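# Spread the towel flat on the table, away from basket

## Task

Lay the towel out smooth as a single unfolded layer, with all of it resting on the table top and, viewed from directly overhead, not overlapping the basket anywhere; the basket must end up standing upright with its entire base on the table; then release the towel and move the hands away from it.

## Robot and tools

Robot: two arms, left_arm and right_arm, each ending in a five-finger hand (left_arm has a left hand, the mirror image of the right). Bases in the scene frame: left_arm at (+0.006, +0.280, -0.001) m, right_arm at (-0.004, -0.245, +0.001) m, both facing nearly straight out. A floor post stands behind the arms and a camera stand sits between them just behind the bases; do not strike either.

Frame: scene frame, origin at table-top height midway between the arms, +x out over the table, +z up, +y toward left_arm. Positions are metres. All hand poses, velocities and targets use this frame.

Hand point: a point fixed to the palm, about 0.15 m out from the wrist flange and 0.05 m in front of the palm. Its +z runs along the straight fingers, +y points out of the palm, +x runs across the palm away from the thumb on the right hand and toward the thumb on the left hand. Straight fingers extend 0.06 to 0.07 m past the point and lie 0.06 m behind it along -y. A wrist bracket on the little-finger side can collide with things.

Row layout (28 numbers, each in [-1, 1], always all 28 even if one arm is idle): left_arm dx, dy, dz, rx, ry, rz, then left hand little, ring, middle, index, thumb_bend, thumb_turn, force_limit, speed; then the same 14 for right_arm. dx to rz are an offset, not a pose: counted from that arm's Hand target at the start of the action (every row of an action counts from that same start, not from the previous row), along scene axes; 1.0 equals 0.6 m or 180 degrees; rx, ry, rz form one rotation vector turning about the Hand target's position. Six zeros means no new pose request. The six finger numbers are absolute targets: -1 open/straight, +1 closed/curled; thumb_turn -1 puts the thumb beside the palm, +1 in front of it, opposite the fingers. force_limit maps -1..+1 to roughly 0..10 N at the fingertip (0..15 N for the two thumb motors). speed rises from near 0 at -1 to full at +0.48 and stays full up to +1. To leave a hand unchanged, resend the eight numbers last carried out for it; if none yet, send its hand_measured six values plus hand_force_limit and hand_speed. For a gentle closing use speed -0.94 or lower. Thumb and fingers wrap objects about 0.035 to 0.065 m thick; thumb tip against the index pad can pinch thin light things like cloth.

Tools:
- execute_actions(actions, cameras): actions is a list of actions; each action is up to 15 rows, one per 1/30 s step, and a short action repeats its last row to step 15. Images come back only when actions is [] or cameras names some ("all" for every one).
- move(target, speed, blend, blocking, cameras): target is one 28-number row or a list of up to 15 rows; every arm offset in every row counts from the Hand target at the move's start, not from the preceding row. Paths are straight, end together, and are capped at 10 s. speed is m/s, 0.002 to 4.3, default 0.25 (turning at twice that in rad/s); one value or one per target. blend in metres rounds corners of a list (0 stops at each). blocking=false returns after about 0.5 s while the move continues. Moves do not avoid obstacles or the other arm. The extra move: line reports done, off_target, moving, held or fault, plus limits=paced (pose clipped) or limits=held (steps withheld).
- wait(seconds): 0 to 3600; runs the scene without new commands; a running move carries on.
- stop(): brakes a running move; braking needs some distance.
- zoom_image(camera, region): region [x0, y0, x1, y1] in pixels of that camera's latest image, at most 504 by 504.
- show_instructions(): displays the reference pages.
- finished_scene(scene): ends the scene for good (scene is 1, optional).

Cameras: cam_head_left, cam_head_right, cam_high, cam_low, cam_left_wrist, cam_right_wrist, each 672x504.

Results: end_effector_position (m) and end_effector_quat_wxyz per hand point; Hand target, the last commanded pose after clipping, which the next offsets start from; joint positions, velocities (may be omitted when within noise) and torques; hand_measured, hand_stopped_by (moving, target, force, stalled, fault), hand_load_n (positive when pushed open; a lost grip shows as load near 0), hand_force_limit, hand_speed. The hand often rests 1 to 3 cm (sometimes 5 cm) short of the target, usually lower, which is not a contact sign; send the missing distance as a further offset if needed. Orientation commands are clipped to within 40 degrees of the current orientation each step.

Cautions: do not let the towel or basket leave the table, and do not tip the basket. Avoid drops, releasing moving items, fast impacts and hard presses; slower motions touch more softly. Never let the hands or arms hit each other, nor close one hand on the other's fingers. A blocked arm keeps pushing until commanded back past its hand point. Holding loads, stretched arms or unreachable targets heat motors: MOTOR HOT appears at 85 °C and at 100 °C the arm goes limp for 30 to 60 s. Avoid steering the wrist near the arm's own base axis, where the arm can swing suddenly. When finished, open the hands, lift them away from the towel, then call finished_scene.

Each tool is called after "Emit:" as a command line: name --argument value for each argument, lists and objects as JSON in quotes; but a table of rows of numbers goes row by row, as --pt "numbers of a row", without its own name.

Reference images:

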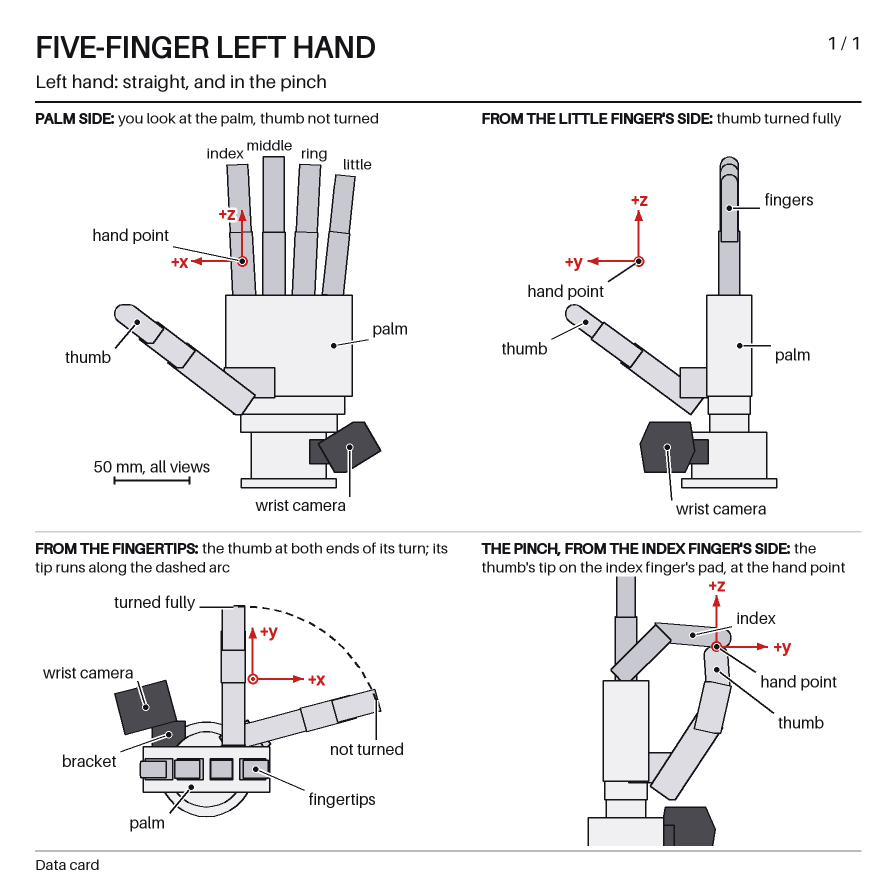

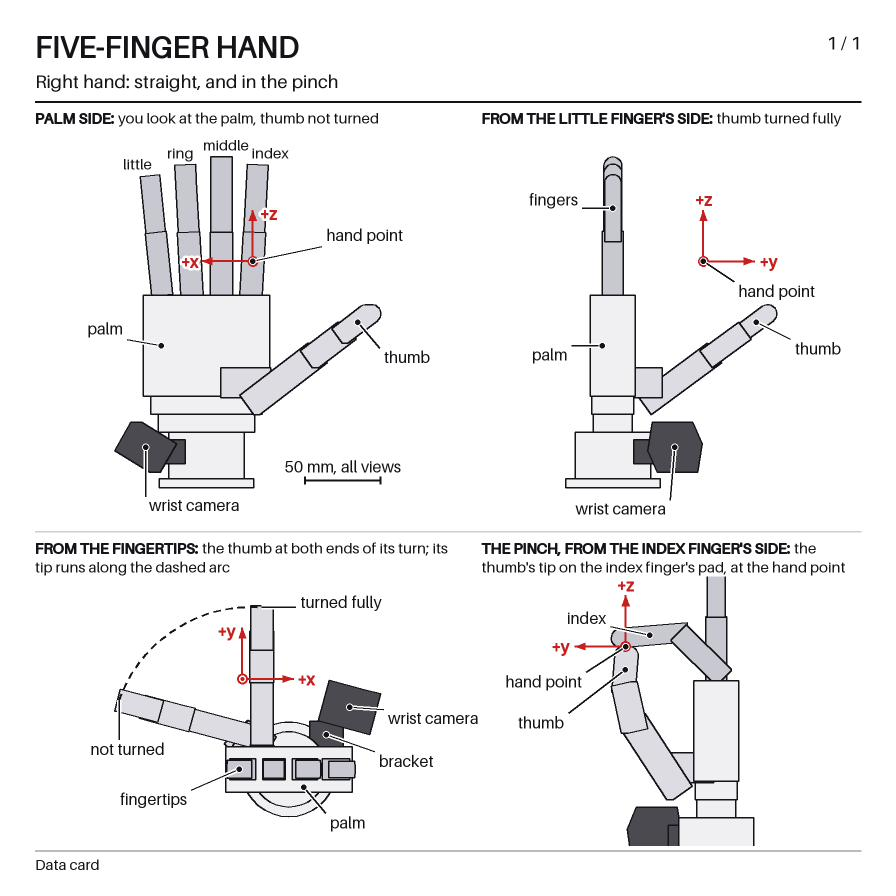

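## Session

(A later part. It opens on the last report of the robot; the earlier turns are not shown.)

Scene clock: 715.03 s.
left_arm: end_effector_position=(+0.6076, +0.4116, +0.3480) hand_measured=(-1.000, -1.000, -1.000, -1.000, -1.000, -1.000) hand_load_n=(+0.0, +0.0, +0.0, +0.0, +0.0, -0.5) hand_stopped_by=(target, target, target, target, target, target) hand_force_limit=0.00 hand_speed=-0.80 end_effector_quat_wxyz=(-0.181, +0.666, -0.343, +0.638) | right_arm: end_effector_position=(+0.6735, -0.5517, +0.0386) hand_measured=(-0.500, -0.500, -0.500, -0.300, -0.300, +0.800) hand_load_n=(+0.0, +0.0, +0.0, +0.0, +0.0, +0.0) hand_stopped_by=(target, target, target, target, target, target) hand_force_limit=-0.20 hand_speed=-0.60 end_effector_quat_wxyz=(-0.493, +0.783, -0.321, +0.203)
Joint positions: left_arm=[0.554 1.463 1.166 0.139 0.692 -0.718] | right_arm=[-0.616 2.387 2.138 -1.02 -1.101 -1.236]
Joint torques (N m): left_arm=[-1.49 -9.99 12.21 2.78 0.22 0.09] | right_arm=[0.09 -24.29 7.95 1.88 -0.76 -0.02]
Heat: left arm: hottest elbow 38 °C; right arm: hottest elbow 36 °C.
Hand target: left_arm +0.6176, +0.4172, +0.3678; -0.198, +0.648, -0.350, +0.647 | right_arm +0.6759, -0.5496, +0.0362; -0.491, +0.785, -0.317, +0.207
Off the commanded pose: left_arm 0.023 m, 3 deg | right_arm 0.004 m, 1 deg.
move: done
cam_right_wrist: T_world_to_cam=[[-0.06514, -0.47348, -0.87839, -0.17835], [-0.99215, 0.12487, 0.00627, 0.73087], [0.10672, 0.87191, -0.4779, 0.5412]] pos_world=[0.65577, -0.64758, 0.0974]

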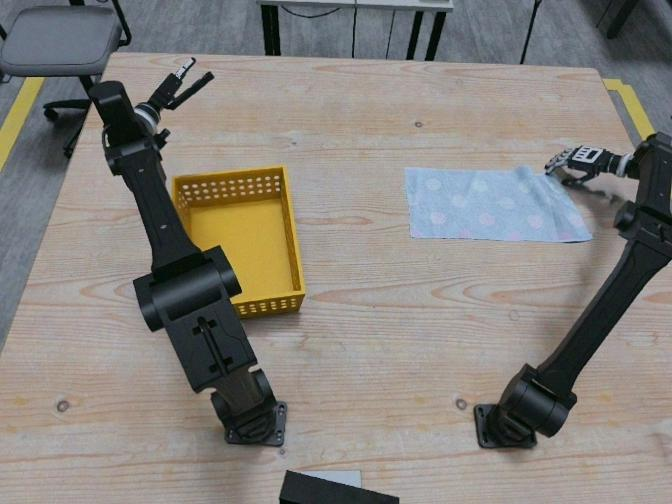

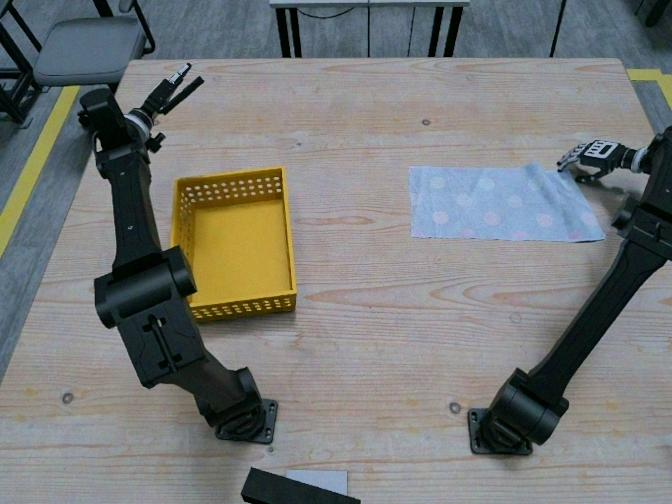

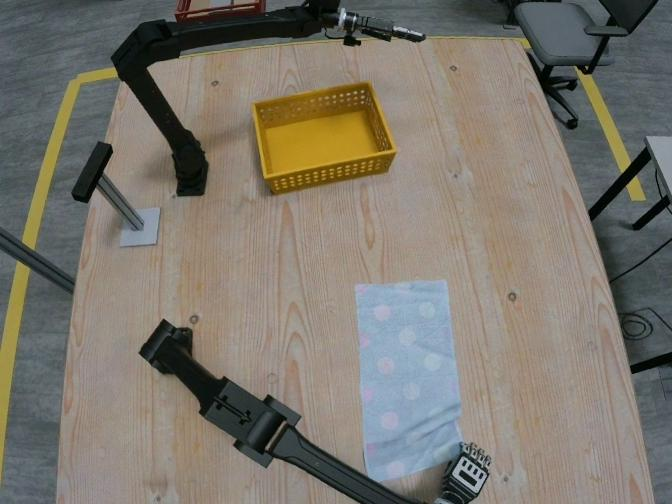

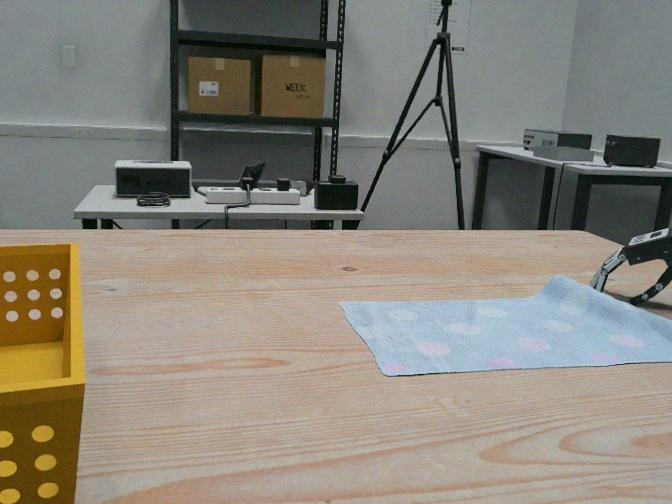

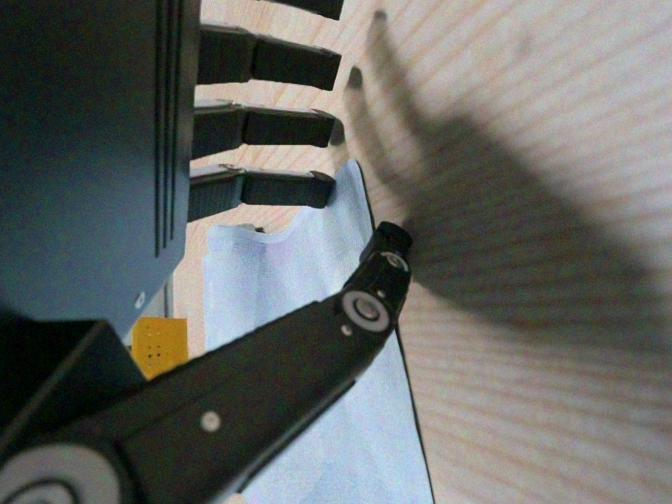

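Emit:
move --pt "0 0 0 0 0 0 -1 -1 -1 -1 -1 -1 0 -0.8 0.005 0.008 -0.015 0 0 0 -0.5 -0.5 -0.5 -0.3 -0.3 0.8 -0.2 -0.6" --pt "0 0 0 0 0 0 -1 -1 -1 -1 -1 -1 0 -0.8 0.005 0.008 -0.014 0 0 0 -0.5 -0.5 -0.5 0.5 -0.3 0.8 -0.2 -0.4" --speed 0.08 --cameras '["cam_head_left","cam_head_right","cam_high","cam_low","cam_right_wrist"]'

Emit:
zoom_image --camera "cam_head_right" --region '[500, 100, 672, 280]'

Emit:
zoom_image --camera "cam_high" --region '[380, 350, 540, 504]'

Emit:
zoom_image --camera "cam_low" --region '[540, 240, 672, 360]'

Emit:
zoom_image --camera "cam_right_wrist" --region '[180, 50, 600, 450]'

Scene clock: 724.63 s.
left_arm: end_effector_position=(+0.6076, +0.4116, +0.3480) hand_measured=(-1.000, -1.000, -1.000, -1.000, -1.000, -1.000) hand_load_n=(+0.0, +0.0, +0.0, +0.0, +0.0, +0.0) hand_stopped_by=(target, target, target, target, target, target) hand_force_limit=0.00 hand_speed=-0.80 end_effector_quat_wxyz=(-0.181, +0.666, -0.343, +0.638) | right_arm: end_effector_position=(+0.6830, -0.5406, +0.0382) hand_measured=(-0.500, -0.500, -0.500, +0.348, -0.300, +0.800) hand_load_n=(+0.0, +0.0, +0.0, +10.5, +0.0, -1.0) hand_stopped_by=(target, target, target, force, target, target) hand_force_limit=-0.20 hand_speed=-0.40 end_effector_quat_wxyz=(-0.497, +0.783, -0.314, +0.206)
Joint positions: left_arm=[0.554 1.463 1.166 0.139 0.692 -0.718] | right_arm=[-0.598 2.385 2.127 -0.978 -1.108 -1.212]
Joint torques (N m): left_arm=[-1.55 -9.99 12.21 2.78 0.22 0.09] | right_arm=[-0.56 -23.36 7.47 1.55 -0.42 -0.06]
Heat: left arm: hottest elbow 38 °C; right arm: hottest elbow 36 °C.
Hand target: left_arm +0.6176, +0.4172, +0.3678; -0.198, +0.648, -0.350, +0.647 | right_arm +0.6789, -0.5449, +0.0278; -0.491, +0.785, -0.317, +0.207
Off the commanded pose: left_arm 0.023 m, 3 deg | right_arm 0.012 m, 1 deg.
move: off_target (right_arm); target 2's new numbers were sent with right_arm's hand 0.012 m and 1 deg from that target
cam_right_wrist: T_world_to_cam=[[-0.047, -0.47299, -0.87982, -0.18492], [-0.99331, 0.11511, -0.00882, 0.73496], [0.10545, 0.87352, -0.47523, 0.53199]] pos_world=[0.66525, -0.63678, 0.09661]

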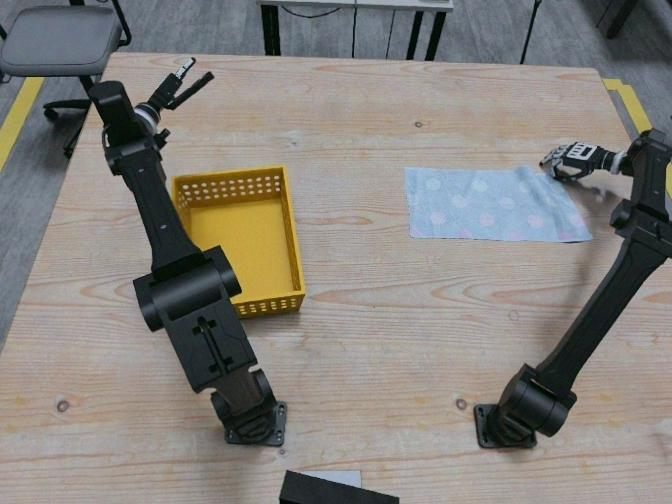

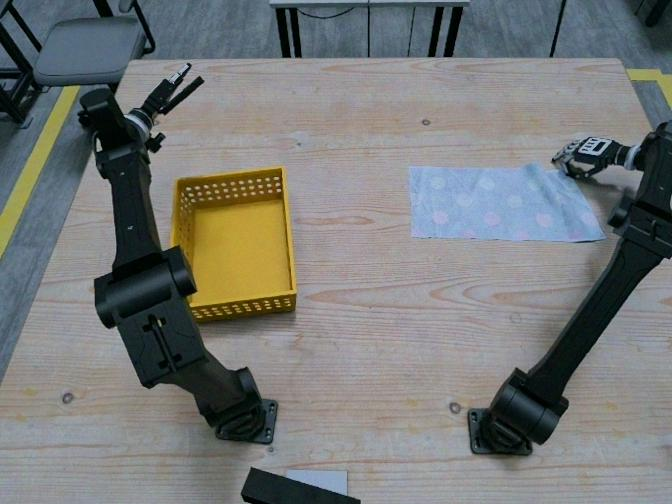

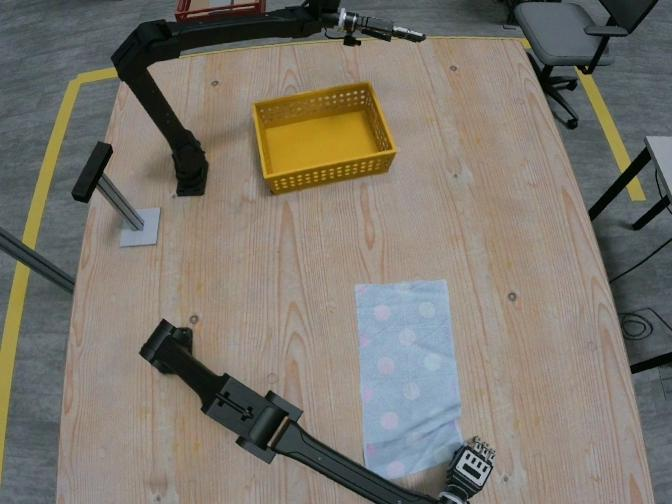

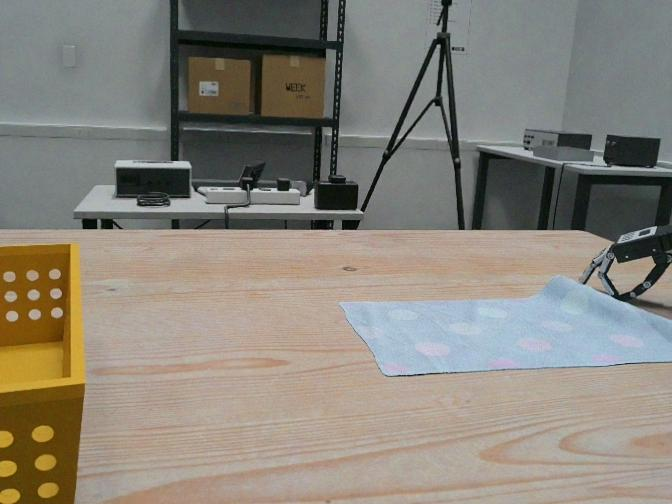

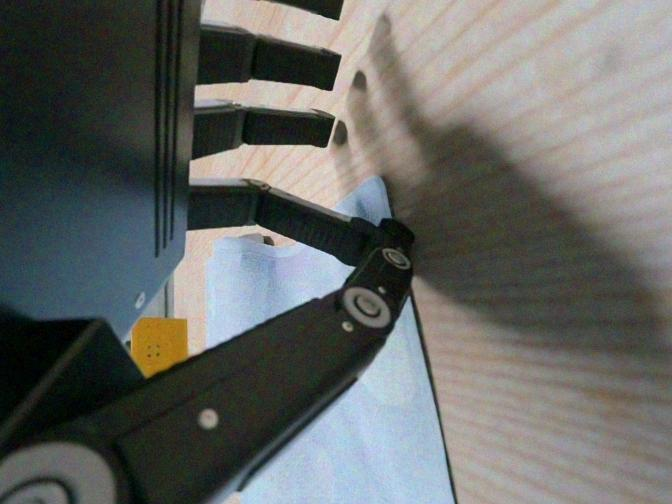

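Scaled by 2.800 from the camera's image (finer frame: 960x720).

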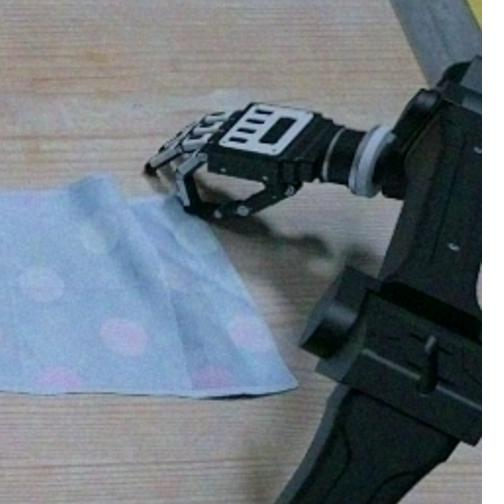

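Scaled by 3.150 from the camera's image (finer frame: 960x720).

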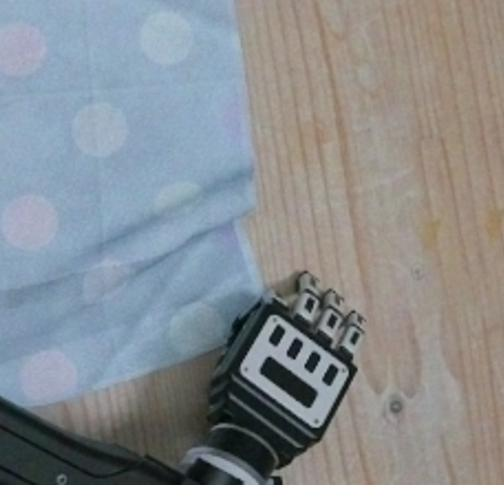

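Scaled by 3.818 from the camera's image (finer frame: 960x720).

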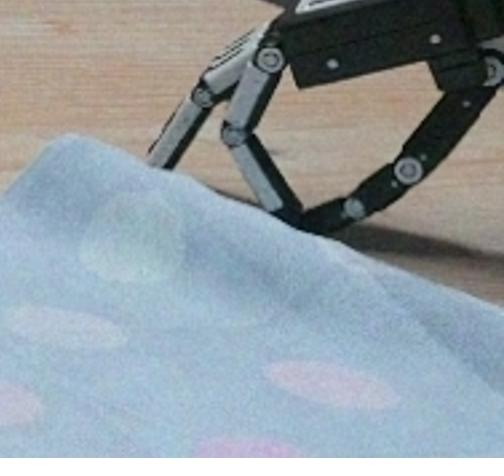

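Scaled by 1.200 from the camera's image (finer frame: 960x720).

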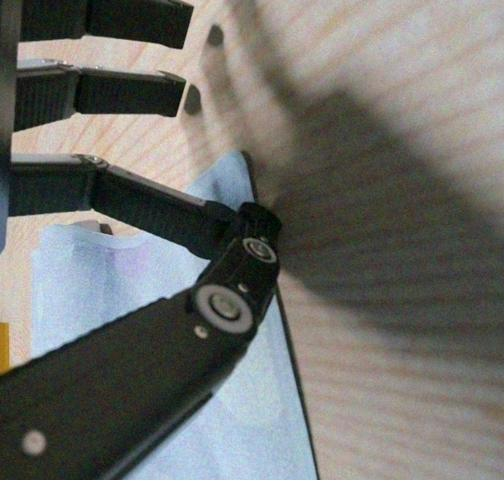

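Emit:
move --pt "0 0 0 0 0 0 -1 -1 -1 -1 -1 -1 0 -0.8 0.0 0.0 0.08 0 0 0 -0.5 -0.5 -0.5 0.5 -0.3 0.8 -0.2 -0.4" --speed 0.06 --cameras '["cam_head_right","cam_low","cam_right_wrist"]'

Emit:
zoom_image --camera "cam_head_right" --region '[500, 100, 672, 280]'

Emit:
zoom_image --camera "cam_right_wrist" --region '[180, 50, 600, 450]'

Scene clock: 732.53 s.
left_arm: end_effector_position=(+0.6076, +0.4116, +0.3480) hand_measured=(-1.000, -1.000, -1.000, -1.000, -1.000, -1.000) hand_load_n=(+0.0, +0.0, +0.0, +0.0, +0.0, +0.0) hand_stopped_by=(target, target, target, target, target, target) hand_force_limit=0.00 hand_speed=-0.80 end_effector_quat_wxyz=(-0.181, +0.666, -0.343, +0.638) | right_arm: end_effector_position=(+0.6729, -0.5352, +0.0435) hand_measured=(-0.500, -0.500, -0.500, +0.348, -0.300, +0.800) hand_load_n=(+0.0, +0.0, +0.0, +3.0, +1.5, -0.5) hand_stopped_by=(target, target, target, force, target, target) hand_force_limit=-0.20 hand_speed=-0.40 end_effector_quat_wxyz=(-0.497, +0.782, -0.329, +0.185)
Joint positions: left_arm=[0.554 1.463 1.166 0.139 0.692 -0.718] | right_arm=[-0.598 2.374 2.127 -1.039 -1.097 -1.212]
Joint torques (N m): left_arm=[-1.49 -9.99 12.21 2.78 0.22 0.09] | right_arm=[-0.85 -26.58 11.11 0.4 -0.81 -0.04]
Heat: left arm: hottest elbow 39 °C; right arm: hottest elbow 35 °C.
Hand target: left_arm +0.6176, +0.4172, +0.3678; -0.198, +0.648, -0.350, +0.647 | right_arm +0.6789, -0.5449, +0.0758; -0.491, +0.785, -0.317, +0.207
Off the commanded pose: left_arm 0.023 m, 3 deg | right_arm 0.034 m, 3 deg.
move: off_target (right_arm)
cam_right_wrist: T_world_to_cam=[[-0.09038, -0.4543, -0.88625, -0.13857], [-0.99218, 0.11798, 0.04071, 0.72296], [0.08606, 0.883, -0.46141, 0.54841]] pos_world=[0.65758, -0.63249, 0.1008]

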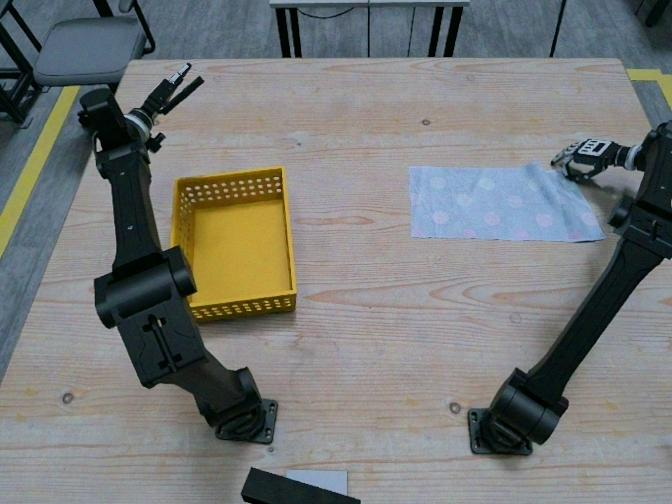

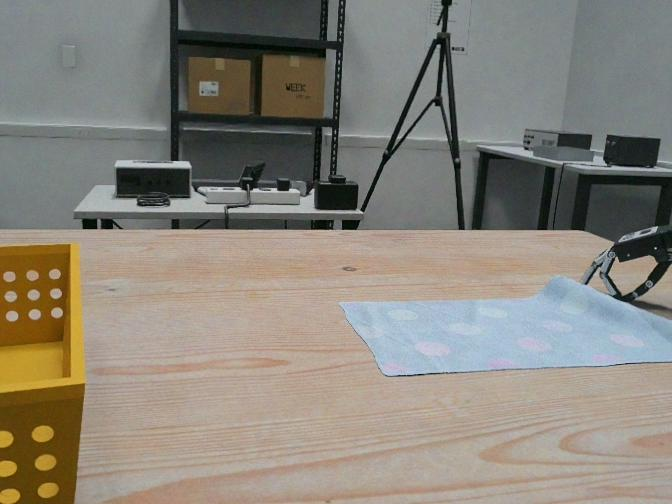

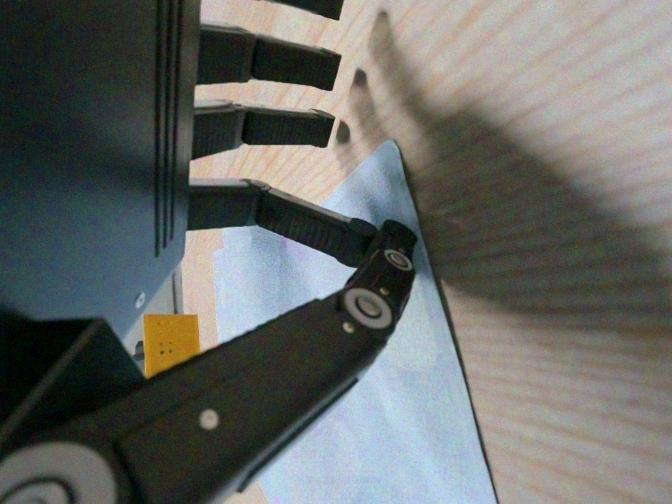

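Scaled by 2.800 from the camera's image (finer frame: 960x720).

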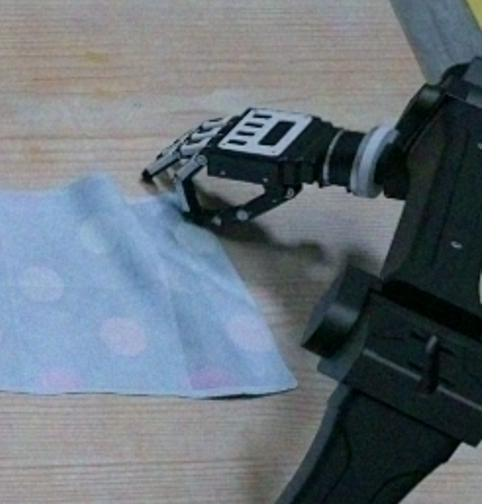

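Scaled by 1.200 from the camera's image (finer frame: 960x720).

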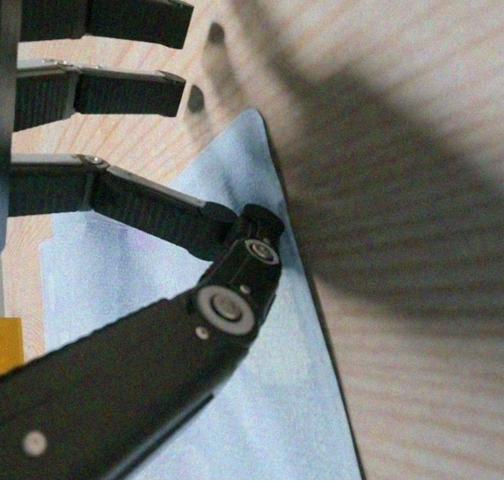

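Emit:
move --pt "0 0 0 0 0 0 -1 -1 -1 -1 -1 -1 0 -0.8 0.0 0.035 0.03 0 0 0 -0.5 -0.5 -0.5 0.5 -0.3 0.8 -0.2 -0.4" --pt "0 0 0 0 0 0 -1 -1 -1 -1 -1 -1 0 -0.8 0.0 0.035 -0.078 0 0 0 -0.5 -0.5 -0.5 0.5 -0.3 0.8 -0.2 -0.4" --speed 0.08 --cameras '["cam_head_right","cam_low","cam_high","cam_right_wrist"]'

Emit:
zoom_image --camera "cam_head_right" --region '[500, 100, 672, 280]'

Emit:
zoom_image --camera "cam_right_wrist" --region '[180, 50, 600, 450]'

Scene clock: 746.87 s.
left_arm: end_effector_position=(+0.6076, +0.4116, +0.3480) hand_measured=(-1.000, -1.000, -1.000, -1.000, -1.000, -1.000) hand_load_n=(+0.0, +0.0, +0.0, +0.0, +0.0, -0.5) hand_stopped_by=(target, target, target, target, target, target) hand_force_limit=0.00 hand_speed=-0.80 end_effector_quat_wxyz=(-0.181, +0.666, -0.343, +0.638) | right_arm: end_effector_position=(+0.6758, -0.5298, +0.0401) hand_measured=(-0.500, -0.500, -0.500, +0.348, -0.300, +0.800) hand_load_n=(+0.0, +0.0, +0.0, +3.0, +0.5, -1.0) hand_stopped_by=(target, target, target, force, target, target) hand_force_limit=-0.20 hand_speed=-0.40 end_effector_quat_wxyz=(-0.491, +0.783, -0.318, +0.211)
Joint positions: left_arm=[0.554 1.463 1.166 0.139 0.692 -0.718] | right_arm=[-0.589 2.327 2.025 -0.896 -1.091 -1.176]
Joint torques (N m): left_arm=[-1.49 -9.99 12.21 2.78 0.22 0.09] | right_arm=[0.26 -22.48 8.29 1.76 -0.72 0.08]
Heat: left arm: hottest elbow 39 °C; right arm: hottest elbow 36 °C.
Hand target: left_arm +0.6176, +0.4172, +0.3678; -0.198, +0.648, -0.350, +0.647 | right_arm +0.6788, -0.5238, +0.0291; -0.491, +0.785, -0.317, +0.207
Off the commanded pose: left_arm 0.023 m, 3 deg | right_arm 0.013 m, 0 deg.
move: off_target (right_arm)
cam_right_wrist: T_world_to_cam=[[-0.05399, -0.482, -0.87451, -0.17867], [-0.99179, 0.12759, -0.0091, 0.73221], [0.11596, 0.86683, -0.48493, 0.51387]] pos_world=[0.65696, -0.62498, 0.0996]
Images, in order (width x height): cam_head_right 672x504, cam_high 672x504, cam_low 672x504, cam_right_wrist 672x504.

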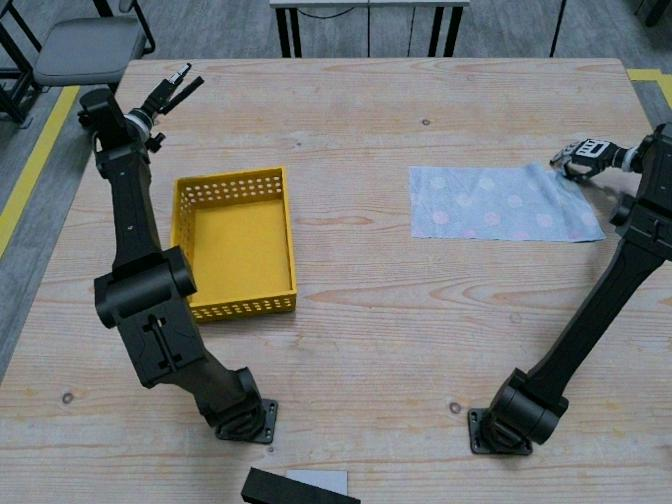

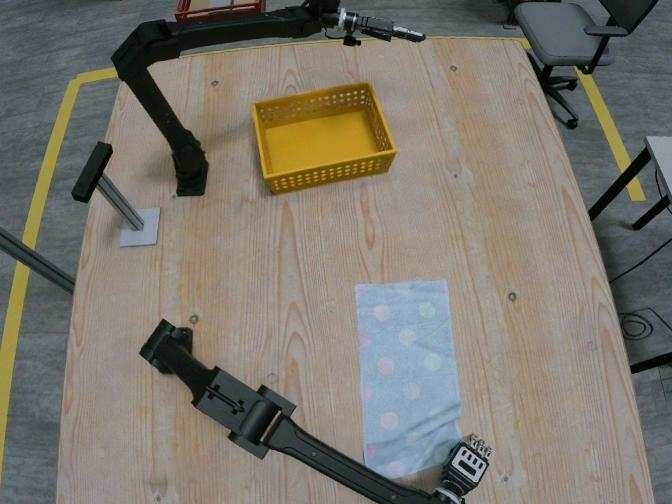

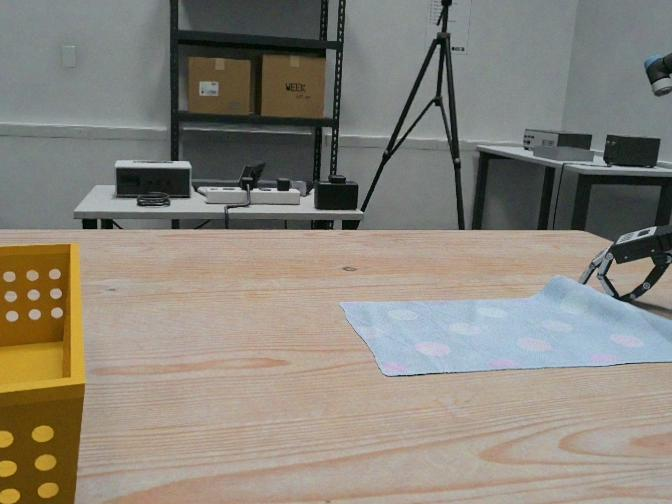

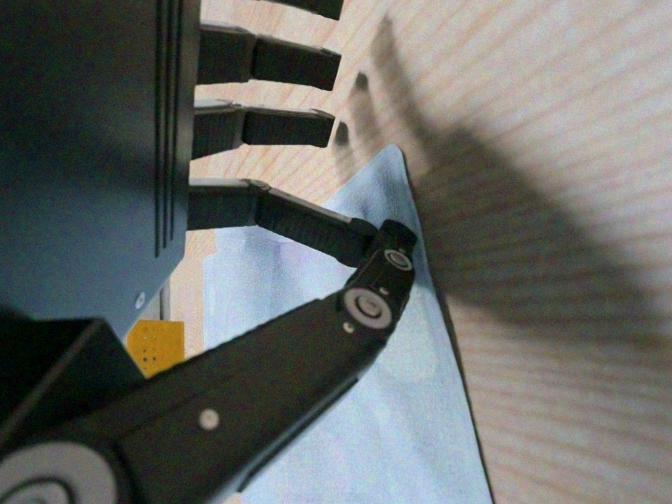

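Scaled by 2.800 from the camera's image (finer frame: 960x720).

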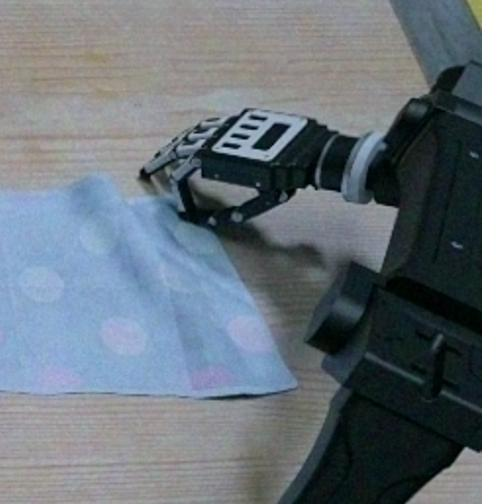

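Scaled by 1.200 from the camera's image (finer frame: 960x720).

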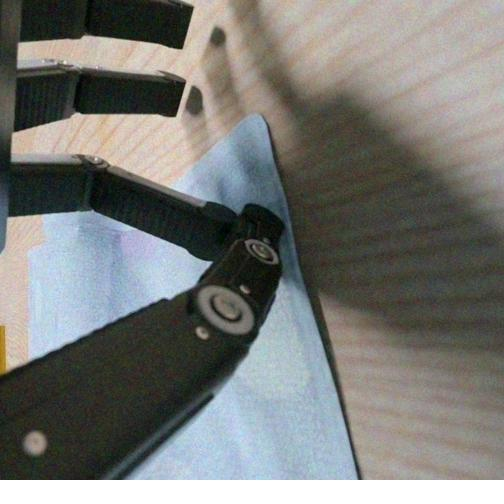

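Emit:
move --pt "0 0 0 0 0 0 -1 -1 -1 -1 -1 -1 0 -0.8 0.015 -0.12 -0.003 0 0 0 -0.5 -0.5 -0.5 0.5 -0.3 0.8 -0.2 -0.4" --speed 0.06 --cameras '["cam_head_right","cam_low","cam_high","cam_right_wrist"]'

Emit:
zoom_image --camera "cam_head_right" --region '[500, 100, 672, 280]'

Emit:
zoom_image --camera "cam_high" --region '[340, 260, 540, 504]'

Scene clock: 754.47 s.
left_arm: end_effector_position=(+0.6076, +0.4116, +0.3480) hand_measured=(-1.000, -1.000, -1.000, -1.000, -1.000, -1.000) hand_load_n=(+0.0, +0.0, +0.0, +0.0, +0.0, +0.0) hand_stopped_by=(target, target, target, target, target, target) hand_force_limit=0.00 hand_speed=-0.80 end_effector_quat_wxyz=(-0.181, +0.666, -0.343, +0.638) | right_arm: end_effector_position=(+0.6874, -0.5718, +0.0394) hand_measured=(-0.500, -0.500, -0.500, +0.348, -0.300, +0.800) hand_load_n=(+0.0, +0.0, +0.0, +3.5, +0.0, +0.0) hand_stopped_by=(target, target, target, force, target, target) hand_force_limit=-0.20 hand_speed=-0.40 end_effector_quat_wxyz=(-0.501, +0.780, -0.319, +0.195)
Joint positions: left_arm=[0.554 1.463 1.166 0.139 0.692 -0.718] | right_arm=[-0.629 2.511 2.37 -1.187 -1.121 -1.284]
Joint torques (N m): left_arm=[-1.49 -9.99 12.21 2.78 0.22 0.09] | right_arm=[-2.2 -22.12 12.7 0.57 -0.41 -0.31]
Heat: left arm: hottest elbow 39 °C; right arm: hottest elbow 36 °C.
Hand target: left_arm +0.6176, +0.4172, +0.3678; -0.198, +0.648, -0.350, +0.647 | right_arm +0.6879, -0.5959, +0.0272; -0.491, +0.785, -0.317, +0.207
Off the commanded pose: left_arm 0.023 m, 3 deg | right_arm 0.027 m, 2 deg.
move: off_target (right_arm)
cam_right_wrist: T_world_to_cam=[[-0.06274, -0.4561, -0.88771, -0.17757], [-0.99365, 0.11176, 0.0128, 0.74035], [0.09337, 0.88288, -0.46022, 0.57239]] pos_world=[0.67106, -0.66909, 0.09631]
Images, in order (width x height): cam_head_right 672x504, cam_high 672x504, cam_low 672x504, cam_right_wrist 672x504.

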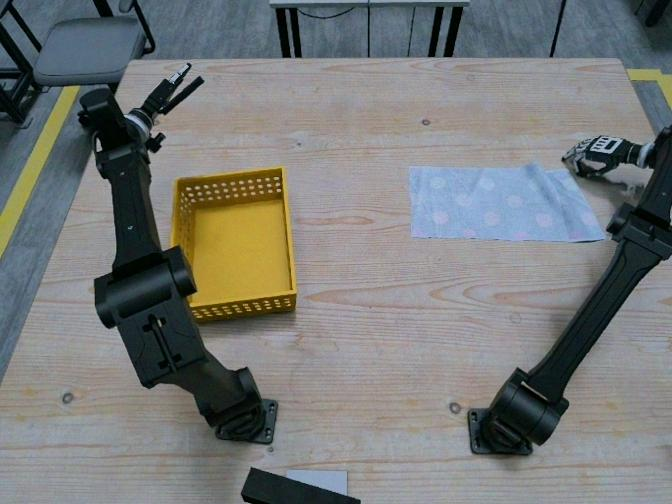

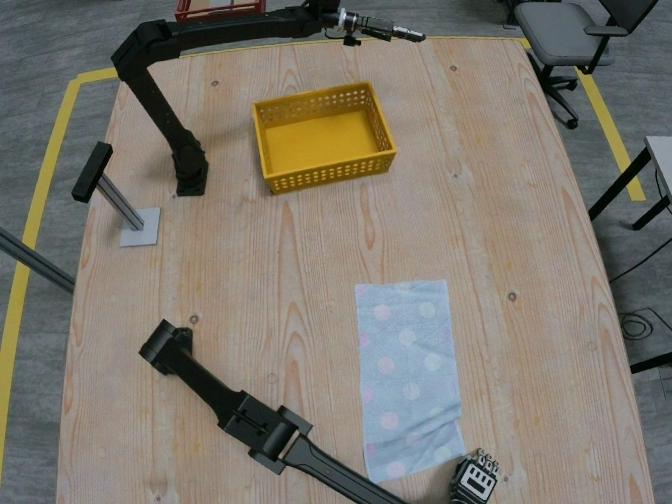

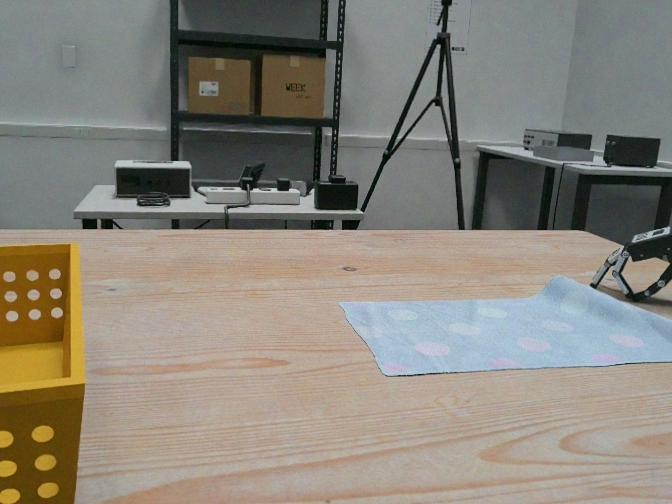

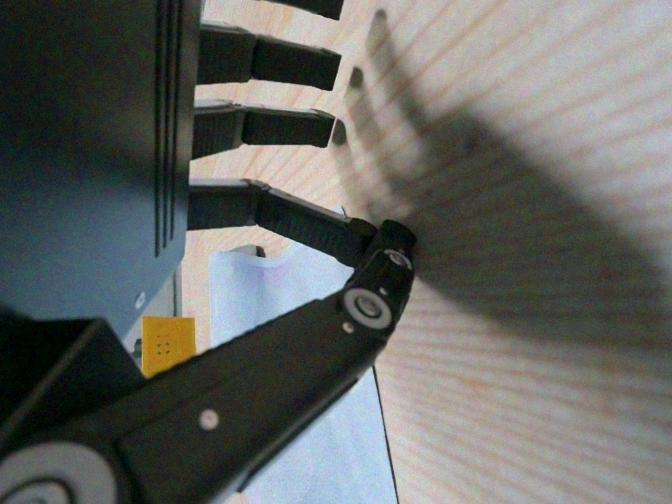

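Scaled by 2.800 from the camera's image (finer frame: 960x720).

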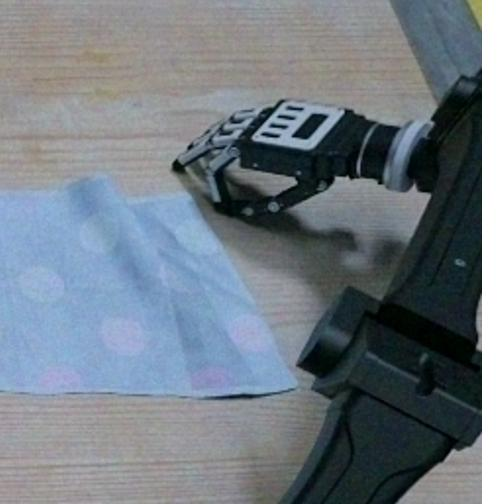

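Scaled by 2.066 from the camera's image (finer frame: 960x720).

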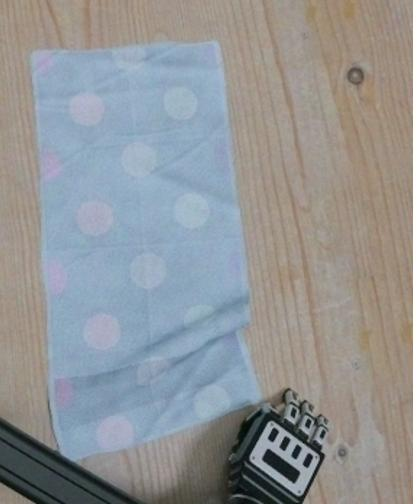

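Emit:
move --pt "0 0 0 0 0 0 -1 -1 -1 -1 -1 -1 0 -0.8 -0.03 0.03 0.3 0 0 0 -0.5 -0.5 -0.5 0.5 -0.3 0.8 -0.2 -0.4" --pt "0 0 0 0 0 0 -1 -1 -1 -1 -1 -1 0 -0.8 -0.03 0.4 0.36 0.0968 0.4093 -0.5695 -1 -1 -1 -1 -1 -1 0 -0.2" --speed 0.2 --cameras '["all"]'

Scene clock: 814.80 s.
left_arm: end_effector_position=(+0.6076, +0.4116, +0.3480) hand_measured=(-1.000, -1.000, -1.000, -1.000, -1.000, -1.000) hand_load_n=(+0.0, +0.0, +0.0, +0.0, +0.0, +0.0) hand_stopped_by=(target, target, target, target, target, target) hand_force_limit=0.00 hand_speed=-0.80 end_effector_quat_wxyz=(-0.181, +0.666, -0.343, +0.638) | right_arm: end_effector_position=(+0.6725, -0.3626, +0.2252) hand_measured=(-1.000, -1.000, -1.000, -1.000, -1.000, -1.000) hand_load_n=(+0.0, +0.0, +0.0, +0.0, +0.0, +0.0) hand_stopped_by=(target, target, target, target, target, target) hand_force_limit=0.00 hand_speed=-0.20 end_effector_quat_wxyz=(+0.049, -0.158, +0.986, -0.016)
Joint positions: left_arm=[0.554 1.463 1.166 0.139 0.692 -0.718] | right_arm=[-0.258 2.171 2.399 -1.696 -0.012 0.981]
Joint torques (N m): left_arm=[-1.55 -9.99 12.21 2.78 0.22 0.09] | right_arm=[0.38 -23.94 9.16 0.08 -0.25 0.1]
Heat: left arm: hottest elbow 39 °C; right arm: hottest elbow 36 °C.
Hand target: left_arm +0.6176, +0.4172, +0.3678; -0.198, +0.648, -0.350, +0.647 | right_arm +0.6699, -0.3559, +0.2433; +0.000, -0.166, +0.986, +0.000
Off the commanded pose: left_arm 0.023 m, 3 deg | right_arm 0.019 m, 6 deg.
joint sent to its limit (right arm) — joint 4 (wrist pitch), lower limit. The joint targets are off in orientation, not in position.
move: off_target (right_arm); target 2's new numbers were sent with right_arm's hand 0.019 m and 6 deg from that target
cam_left_wrist: T_world_to_cam=[[0.21353, 0.54953, 0.80773, -0.63968], [-0.55807, -0.61, 0.56254, 0.39959], [0.80185, -0.57089, 0.17643, -0.20632]] pos_world=[0.52503, 0.47748, 0.3283]
cam_right_wrist: T_world_to_cam=[[-0.56297, 0.81976, -0.10514, 0.70459], [0.61503, 0.50051, 0.60929, -0.37537], [0.55209, 0.27835, -0.78595, 0.02029]] pos_world=[0.61632, -0.39537, 0.31874]

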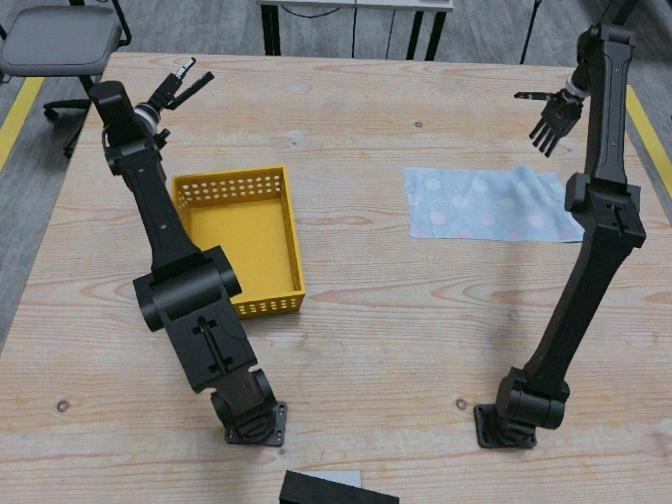

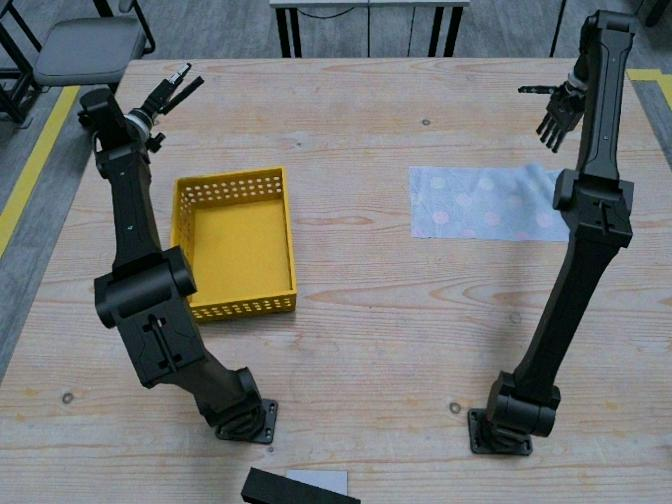

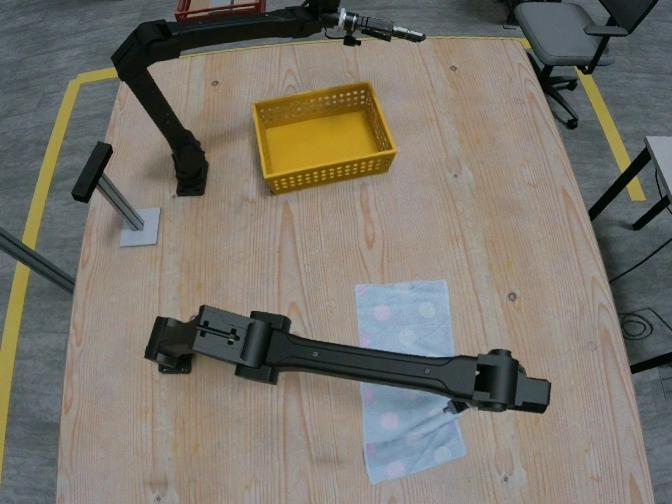

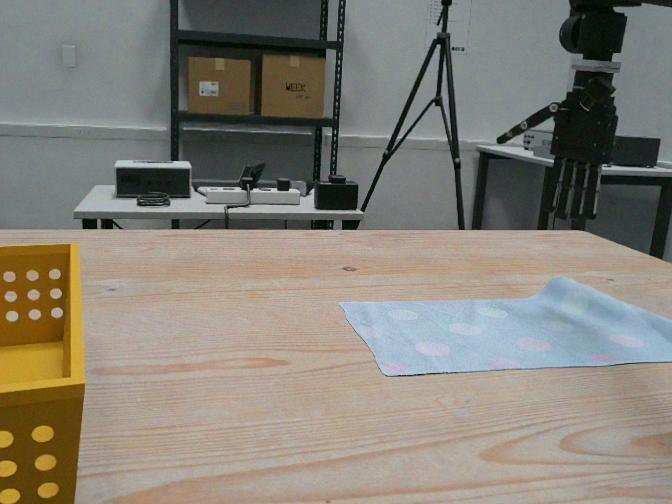

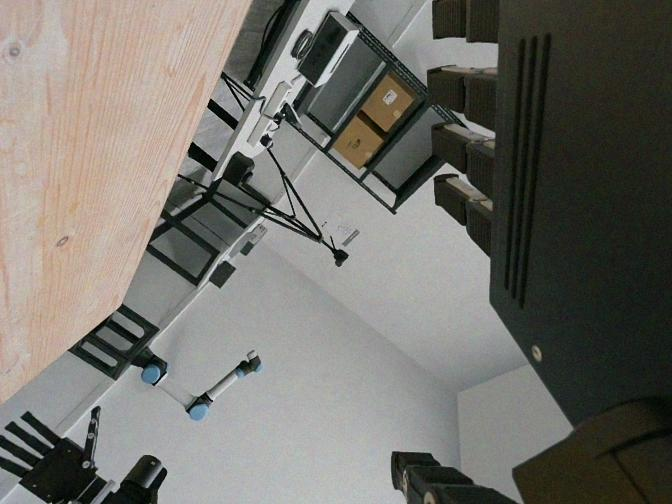

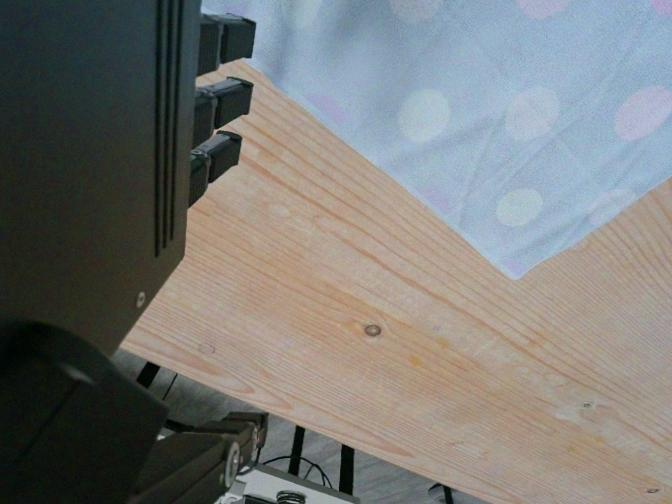

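Emit:
zoom_image --camera "cam_head_right" --region '[500, 60, 640, 250]'

Emit:
zoom_image --camera "cam_low" --region '[500, 90, 672, 350]'

Scaled by 2.653 from the camera's image (finer frame: 960x720).

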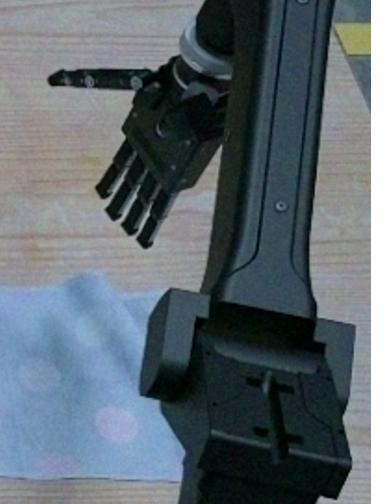

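Scaled by 1.938 from the camera's image (finer frame: 960x720).

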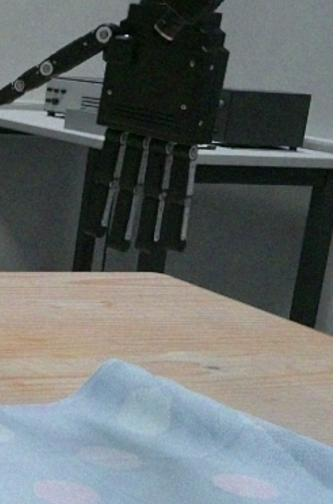

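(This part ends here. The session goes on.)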